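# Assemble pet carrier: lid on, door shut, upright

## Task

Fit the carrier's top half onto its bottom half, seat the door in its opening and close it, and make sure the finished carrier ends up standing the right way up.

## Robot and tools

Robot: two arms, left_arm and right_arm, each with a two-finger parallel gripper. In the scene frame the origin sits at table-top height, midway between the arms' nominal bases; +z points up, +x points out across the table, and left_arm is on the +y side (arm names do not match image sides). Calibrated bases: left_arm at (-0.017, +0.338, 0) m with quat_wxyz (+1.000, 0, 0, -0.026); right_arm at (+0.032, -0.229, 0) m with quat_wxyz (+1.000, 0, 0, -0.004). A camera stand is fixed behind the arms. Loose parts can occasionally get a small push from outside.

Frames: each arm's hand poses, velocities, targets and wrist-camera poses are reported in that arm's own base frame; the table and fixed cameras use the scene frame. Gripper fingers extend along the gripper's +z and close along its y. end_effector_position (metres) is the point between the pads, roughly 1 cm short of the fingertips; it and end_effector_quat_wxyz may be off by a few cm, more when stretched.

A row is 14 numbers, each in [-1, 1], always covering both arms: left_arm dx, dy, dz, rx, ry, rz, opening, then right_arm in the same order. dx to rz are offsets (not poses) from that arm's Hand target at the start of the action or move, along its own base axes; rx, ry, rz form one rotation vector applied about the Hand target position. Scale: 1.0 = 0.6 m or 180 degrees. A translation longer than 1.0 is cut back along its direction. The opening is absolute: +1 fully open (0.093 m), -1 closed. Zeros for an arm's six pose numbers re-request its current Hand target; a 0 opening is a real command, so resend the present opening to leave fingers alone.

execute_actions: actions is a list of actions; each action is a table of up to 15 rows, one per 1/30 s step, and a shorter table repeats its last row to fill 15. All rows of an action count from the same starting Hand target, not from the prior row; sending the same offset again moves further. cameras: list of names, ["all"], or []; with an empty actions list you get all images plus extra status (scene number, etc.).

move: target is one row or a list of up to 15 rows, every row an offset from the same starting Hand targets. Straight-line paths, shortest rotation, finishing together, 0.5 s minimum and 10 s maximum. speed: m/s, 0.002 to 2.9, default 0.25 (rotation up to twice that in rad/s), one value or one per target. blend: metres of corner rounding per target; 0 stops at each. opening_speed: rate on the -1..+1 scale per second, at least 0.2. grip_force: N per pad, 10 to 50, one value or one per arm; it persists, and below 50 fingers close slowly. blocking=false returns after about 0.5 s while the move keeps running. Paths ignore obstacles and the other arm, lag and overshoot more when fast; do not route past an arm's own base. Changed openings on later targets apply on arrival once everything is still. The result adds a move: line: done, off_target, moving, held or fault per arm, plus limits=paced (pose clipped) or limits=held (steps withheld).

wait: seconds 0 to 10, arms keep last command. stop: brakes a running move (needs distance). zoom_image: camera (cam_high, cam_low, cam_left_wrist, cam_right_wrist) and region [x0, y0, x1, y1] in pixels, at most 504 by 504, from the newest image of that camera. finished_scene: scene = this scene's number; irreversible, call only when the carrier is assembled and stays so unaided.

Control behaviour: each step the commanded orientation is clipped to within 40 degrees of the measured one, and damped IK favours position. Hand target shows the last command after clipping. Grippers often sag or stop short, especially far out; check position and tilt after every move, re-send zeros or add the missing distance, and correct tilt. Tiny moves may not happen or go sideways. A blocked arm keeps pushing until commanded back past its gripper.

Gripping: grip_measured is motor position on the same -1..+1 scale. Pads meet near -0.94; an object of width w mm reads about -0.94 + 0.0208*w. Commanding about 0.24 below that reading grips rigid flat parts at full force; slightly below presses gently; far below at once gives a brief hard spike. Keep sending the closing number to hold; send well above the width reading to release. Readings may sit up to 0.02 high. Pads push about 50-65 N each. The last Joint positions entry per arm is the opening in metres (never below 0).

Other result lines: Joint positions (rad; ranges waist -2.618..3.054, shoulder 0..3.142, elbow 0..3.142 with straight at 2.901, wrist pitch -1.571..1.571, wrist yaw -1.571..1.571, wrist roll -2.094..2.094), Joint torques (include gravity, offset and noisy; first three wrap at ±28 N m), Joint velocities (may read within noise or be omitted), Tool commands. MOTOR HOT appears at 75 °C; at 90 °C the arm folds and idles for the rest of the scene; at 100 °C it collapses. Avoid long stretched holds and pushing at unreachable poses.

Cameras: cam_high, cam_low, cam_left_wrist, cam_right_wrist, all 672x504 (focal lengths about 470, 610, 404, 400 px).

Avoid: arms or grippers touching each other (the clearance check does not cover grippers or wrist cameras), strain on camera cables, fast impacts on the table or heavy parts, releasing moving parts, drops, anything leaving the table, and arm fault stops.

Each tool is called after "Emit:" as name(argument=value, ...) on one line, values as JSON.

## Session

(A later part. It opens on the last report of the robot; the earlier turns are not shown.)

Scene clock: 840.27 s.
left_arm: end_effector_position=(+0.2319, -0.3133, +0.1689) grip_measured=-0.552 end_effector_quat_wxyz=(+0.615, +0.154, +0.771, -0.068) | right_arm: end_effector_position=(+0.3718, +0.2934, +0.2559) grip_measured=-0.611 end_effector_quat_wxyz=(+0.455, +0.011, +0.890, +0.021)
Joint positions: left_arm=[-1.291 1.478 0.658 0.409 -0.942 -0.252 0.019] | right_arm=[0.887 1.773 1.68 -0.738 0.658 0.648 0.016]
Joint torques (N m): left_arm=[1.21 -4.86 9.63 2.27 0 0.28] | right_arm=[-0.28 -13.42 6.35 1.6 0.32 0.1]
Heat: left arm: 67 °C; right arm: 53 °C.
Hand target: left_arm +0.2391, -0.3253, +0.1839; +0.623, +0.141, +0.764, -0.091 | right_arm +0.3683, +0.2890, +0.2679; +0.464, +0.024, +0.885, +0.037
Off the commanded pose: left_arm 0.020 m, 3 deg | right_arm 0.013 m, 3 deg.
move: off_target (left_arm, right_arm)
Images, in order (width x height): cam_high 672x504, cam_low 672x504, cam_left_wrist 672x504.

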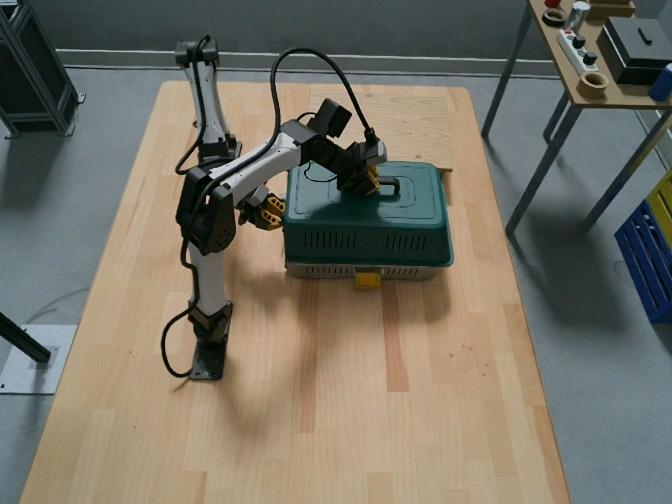

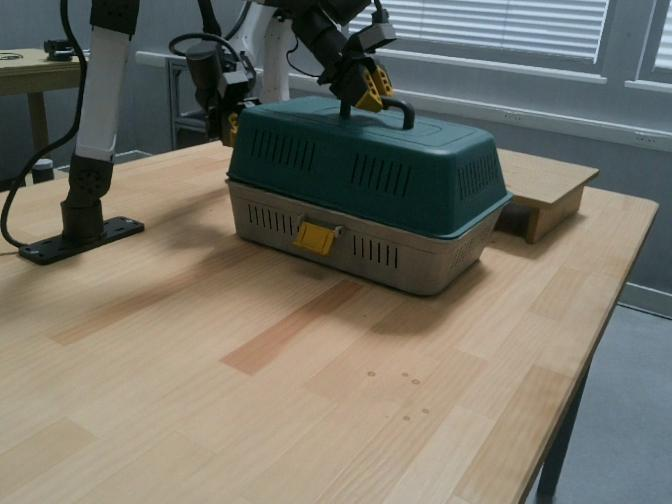

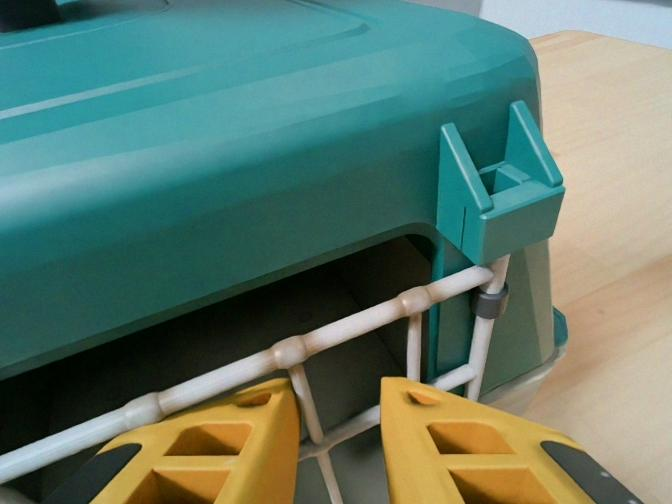

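Emit:
move(target=[-0.003,0,0,0,0,0,-0.55, 0,0,-0.014,0,-0.02,0,-1], speed=0.03, cameras=["cam_left_wrist","cam_low"])

Emit:
zoom_image(camera="cam_low", region=[210, 160, 300, 230])

Emit:
zoom_image(camera="cam_left_wrist", region=[420, 200, 600, 430])

Scene clock: 847.07 s.
left_arm: end_effector_position=(+0.2317, -0.3145, +0.1697) grip_measured=-0.552 end_effector_quat_wxyz=(+0.615, +0.156, +0.770, -0.070) | right_arm: end_effector_position=(+0.3723, +0.2918, +0.2565) grip_measured=-0.611 end_effector_quat_wxyz=(+0.487, +0.015, +0.873, +0.032)
Joint positions: left_arm=[-1.291 1.478 0.659 0.412 -0.937 -0.249 0.019] | right_arm=[0.893 1.722 1.564 -0.59 0.69 0.616 0.016]
Joint torques (N m): left_arm=[0.76 -4.93 9.57 2.19 -0.12 0.19] | right_arm=[0.25 -11.64 5.75 1.7 0.42 0.09]
Heat: left arm: 67 °C; right arm: 53 °C.
Hand target: left_arm +0.2373, -0.3252, +0.1839; +0.623, +0.141, +0.764, -0.091 | right_arm +0.3684, +0.2890, +0.2595; +0.492, +0.023, +0.870, +0.038
Off the commanded pose: left_arm 0.019 m, 3 deg | right_arm 0.006 m, 1 deg.
move: off_target (left_arm)
Images, in order (width x height): cam_low 672x504, cam_left_wrist 672x504.

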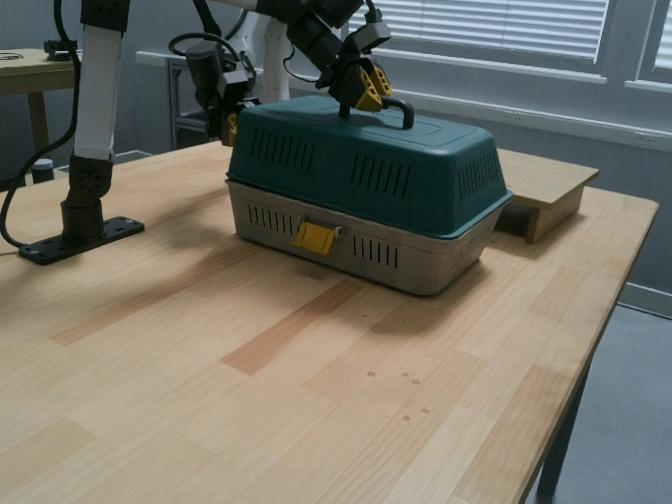

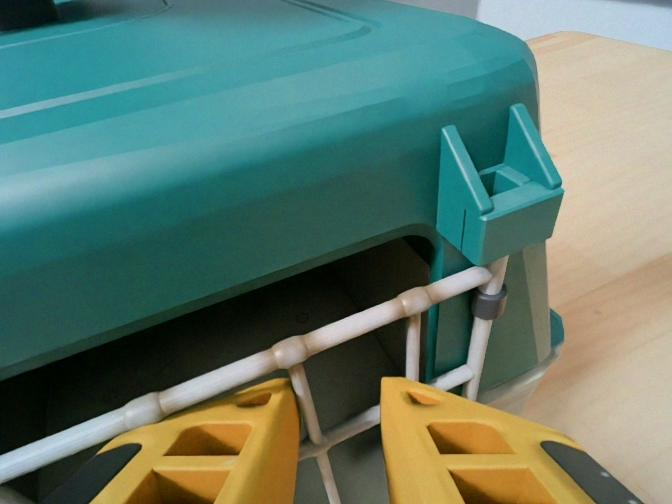

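Scaled by 5.600 from the camera's 672x504 image, which has a finer 960x720 frame.

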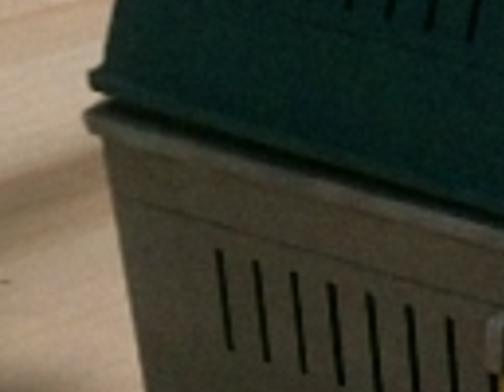

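Scaled by 2.191 from the camera's 672x504 image, which has a finer 960x720 frame.

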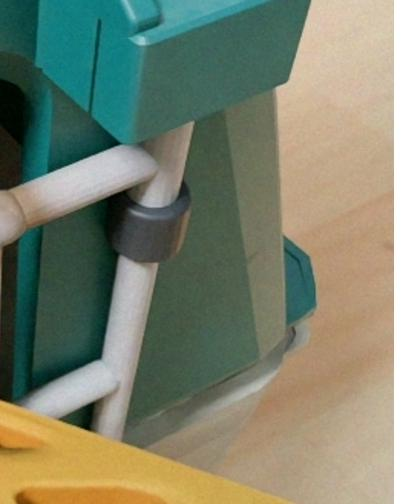

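Emit:
move(target=[[-0.1,0.03,0.02,0,0,0,-0.55, 0,0,0,0,0,0,-1],[-0.18,0.24,0.08,0,0,0,-0.55, 0,0,0,0,0,0,-1]], speed=0.12, blend=[0.02,0], cameras=["cam_left_wrist"])

Emit:
zoom_image(camera="cam_left_wrist", region=[140, 150, 420, 450])

Emit:
zoom_image(camera="cam_left_wrist", region=[470, 70, 630, 370])

Scene clock: 852.77 s.
left_arm: end_effector_position=(+0.1301, -0.1788, +0.2189) grip_measured=-0.552 end_effector_quat_wxyz=(+0.617, +0.161, +0.767, -0.077) | right_arm: end_effector_position=(+0.3709, +0.2896, +0.2516) grip_measured=-0.611 end_effector_quat_wxyz=(+0.484, +0.010, +0.874, +0.022)
Joint positions: left_arm=[-1.768 0.819 0.639 -0.873 -1.306 -0.955 0.019] | right_arm=[0.895 1.722 1.552 -0.594 0.699 0.611 0.016]
Joint torques (N m): left_arm=[-0.38 0.13 9.22 1.07 -0.78 -0.11] | right_arm=[0.12 -11.67 6.86 1.71 0.33 0.14]
Heat: left arm: 68 °C; right arm: 52 °C.
Hand target: left_arm +0.1293, -0.1812, +0.2318; +0.623, +0.141, +0.764, -0.091 | right_arm +0.3684, +0.2889, +0.2595; +0.492, +0.022, +0.870, +0.038
Off the commanded pose: left_arm 0.013 m, 3 deg | right_arm 0.008 m, 2 deg.
move: off_target (left_arm)
Images, in order (width x height): cam_left_wrist 672x504.

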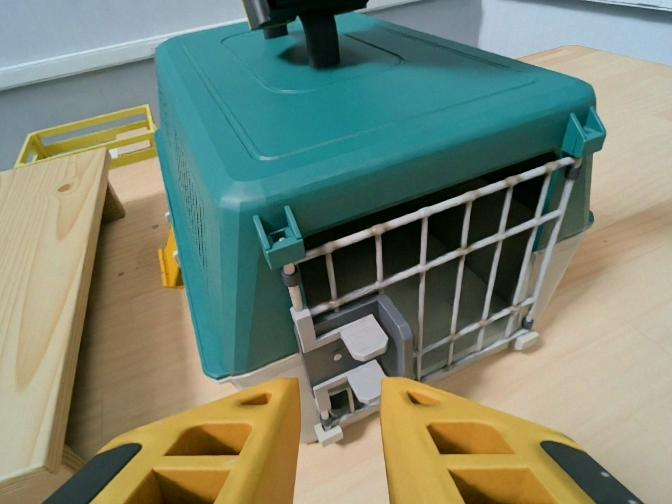

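Scaled by 1.680 from the camera's 672x504 image, which has a finer 960x720 frame.

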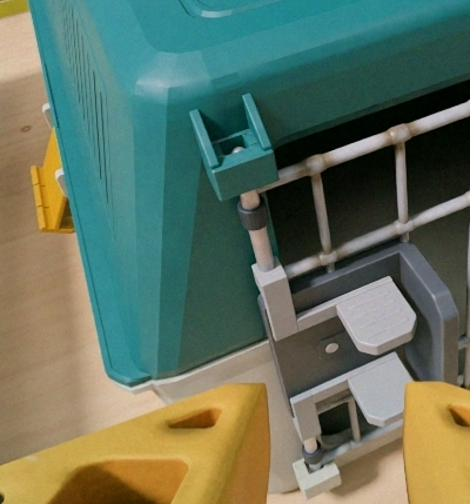

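Scaled by 1.680 from the camera's 672x504 image, which has a finer 960x720 frame.

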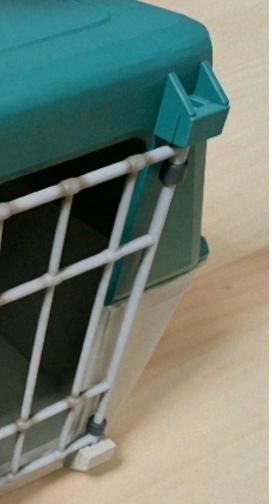

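Emit:
wait(seconds=0.1, cameras=["cam_high","cam_low"])

Emit:
zoom_image(camera="cam_low", region=[200, 90, 530, 310])

Scene clock: 854.43 s.
left_arm: end_effector_position=(+0.1301, -0.1788, +0.2189) grip_measured=-0.552 end_effector_quat_wxyz=(+0.617, +0.161, +0.767, -0.077) | right_arm: end_effector_position=(+0.3709, +0.2896, +0.2516) grip_measured=-0.611 end_effector_quat_wxyz=(+0.484, +0.010, +0.874, +0.022)
Joint positions: left_arm=[-1.768 0.819 0.639 -0.874 -1.306 -0.955 0.019] | right_arm=[0.895 1.722 1.552 -0.594 0.699 0.611 0.016]
Joint torques (N m): left_arm=[-0.44 -0.12 9.43 1.06 -0.8 -0.1] | right_arm=[0.03 -11.66 6.84 1.71 0.32 0.14]
Heat: left arm: 68 °C; right arm: 51 °C.
Hand target: left_arm +0.1293, -0.1813, +0.2318; +0.623, +0.141, +0.764, -0.091 | right_arm +0.3684, +0.2889, +0.2595; +0.492, +0.022, +0.870, +0.038
Tool commands: left_gripper/opening=-0.55 right_gripper/opening=-1.0
Off the commanded pose: left_arm 0.013 m, 3 deg | right_arm 0.008 m, 2 deg.
wait: 0.10 s; at rest from the start
Images, in order (width x height): cam_high 672x504, cam_low 672x504.

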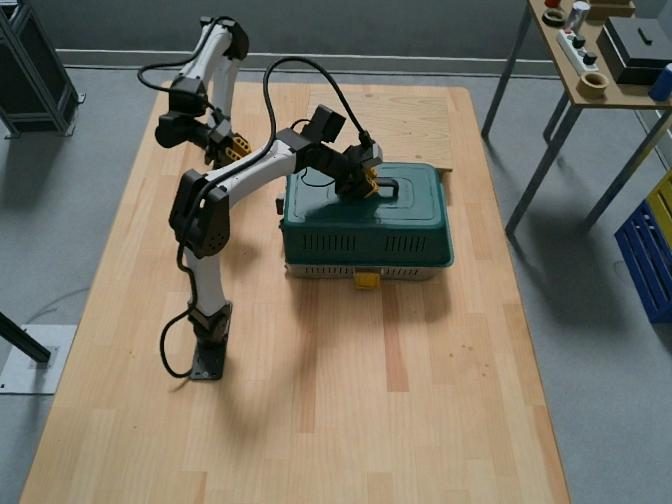

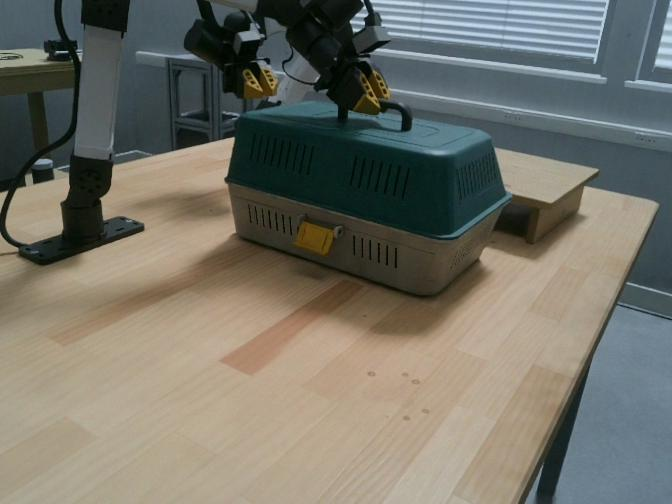

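Scaled by 1.527 from the camera's 672x504 image, which has a finer 960x720 frame.

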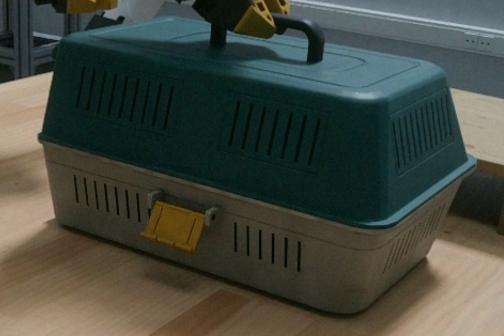

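Emit:
move(target=[[0,0,0,0,0,0,-0.55, 0.004,0.001,-0.01,0,0.006,0,-1],[0,0,0,0,0,0,-0.55, 0.004,0.001,-0.01,0,0.006,0,0.6]], speed=0.03, opening_speed=0.8, cameras=["cam_right_wrist","cam_low","cam_left_wrist"])

Scene clock: 861.30 s.
left_arm: end_effector_position=(+0.1301, -0.1788, +0.2189) grip_measured=-0.552 end_effector_quat_wxyz=(+0.617, +0.161, +0.767, -0.077) | right_arm: end_effector_position=(+0.3705, +0.2909, +0.2510) grip_measured=+0.597 end_effector_quat_wxyz=(+0.482, +0.015, +0.876, +0.029)
Joint positions: left_arm=[-1.768 0.819 0.639 -0.874 -1.306 -0.955 0.019] | right_arm=[0.895 1.722 1.552 -0.594 0.69 0.624 0.074]
Joint torques (N m): left_arm=[-0.42 -0.16 9.14 1.02 -0.74 -0.06] | right_arm=[-0.61 -10.32 7.43 1.63 0.26 0.06]
Heat: left arm: 69 °C; right arm: 50 °C.
Hand target: left_arm +0.1295, -0.1812, +0.2316; +0.623, +0.142, +0.763, -0.092 | right_arm +0.3708, +0.2896, +0.2535; +0.483, +0.023, +0.874, +0.037
Off the commanded pose: left_arm 0.013 m, 3 deg | right_arm 0.003 m, 1 deg.
move: off_target (left_arm)
Images, in order (width x height): cam_low 672x504, cam_left_wrist 672x504, cam_right_wrist 672x504.

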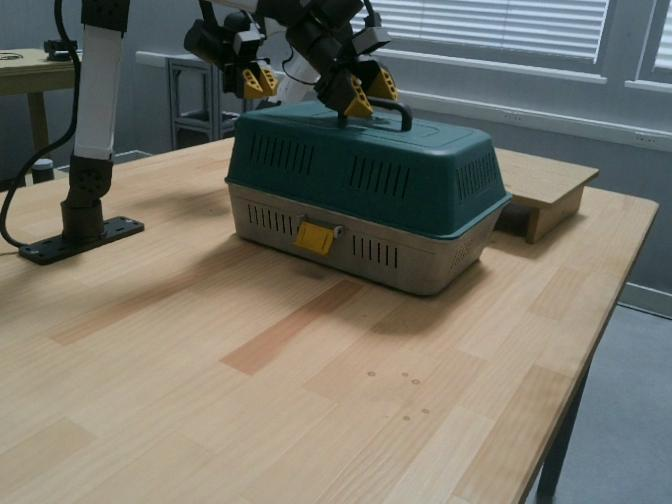

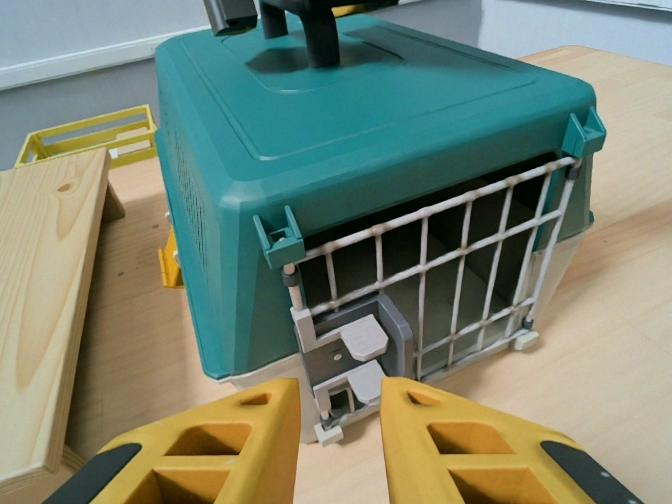

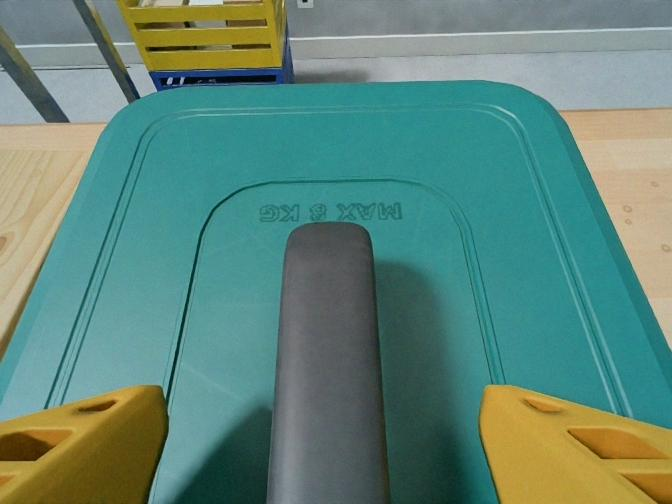

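Clean. Retreat up, then away; left too. Then inspect the door.

Emit:
move(target=[[0,0,0,0,0,0,-0.55, -0.01,0,0.13,0,0,0,0.6],[-0.03,0.1,0.02,0,0,0,-0.55, -0.2,-0.4,0.2,0,0,0,0.6]], speed=0.2, blend=[0.02,0], cameras=["all"])

Emit:
zoom_image(camera="cam_left_wrist", region=[240, 120, 672, 460])

Scene clock: 866.93 s.
left_arm: end_effector_position=(+0.1147, -0.1249, +0.2356) grip_measured=-0.552 end_effector_quat_wxyz=(+0.556, +0.211, +0.791, -0.145) | right_arm: end_effector_position=(+0.2504, +0.0494, +0.3783) grip_measured=+0.597 end_effector_quat_wxyz=(+0.490, +0.028, +0.870, +0.040)
Joint positions: left_arm=[-2.029 0.634 0.784 -1.563 -1.219 -1.396 0.019] | right_arm=[0.378 0.966 1.49 -1.091 0.28 0.288 0.074]
Joint torques (N m): left_arm=[0.38 0.9 8.1 0.52 -0.65 0.3] | right_arm=[-0.68 -0.46 5.55 1.85 0.02 -0.15]
Heat: left arm: 69 °C; right arm: 50 °C.
Hand target: left_arm +0.1115, -0.1211, +0.2436; +0.623, +0.142, +0.763, -0.092 | right_arm +0.2507, +0.0495, +0.3734; +0.483, +0.023, +0.874, +0.037
Off the commanded pose: left_arm 0.009 m, 13 deg | right_arm 0.005 m, 1 deg.
joint sent to its limit (left arm) — joint 4 (wrist pitch), lower limit. The joint targets are off in position and orientation.
move: off_target (left_arm)

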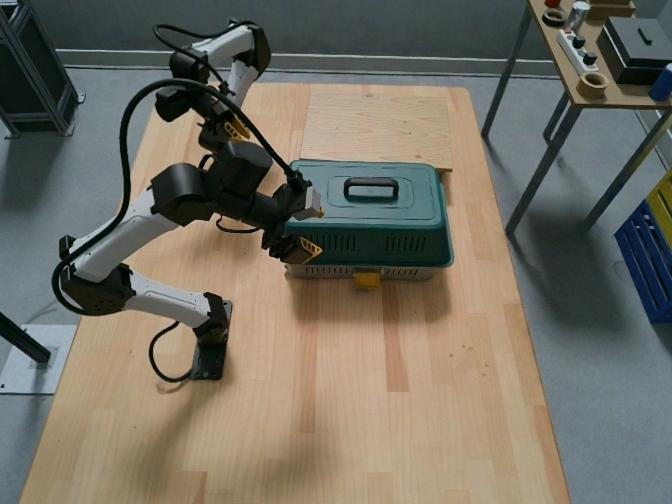

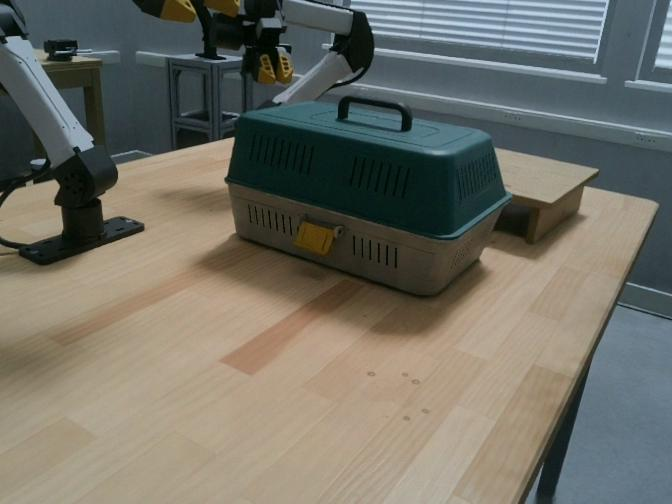

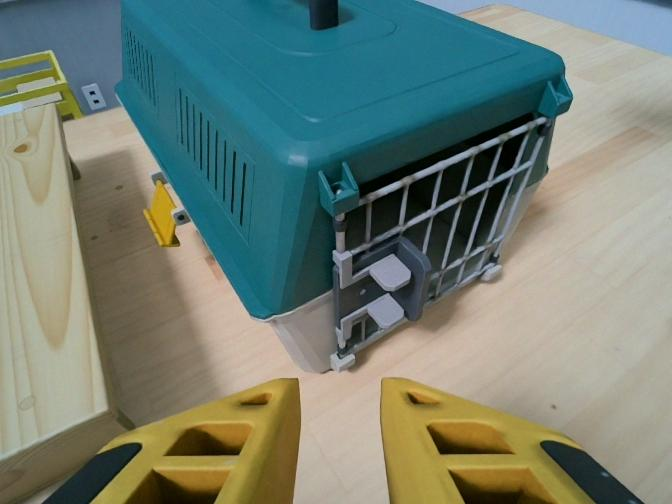

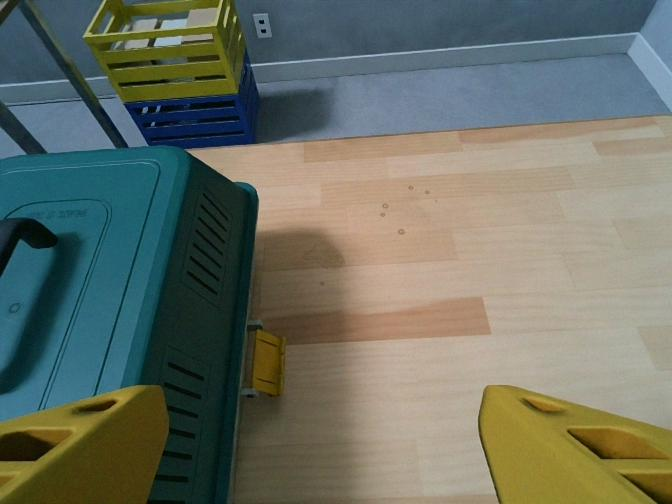

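Scaled by 1.167 from the camera's 672x504 image, which has a finer 960x720 frame.

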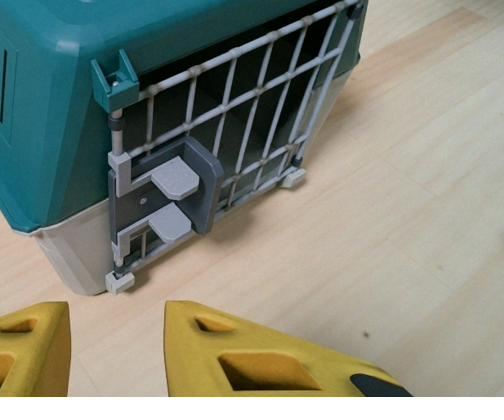

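Emit:
finished_scene(scene=1)

The scene is finished: the task was done.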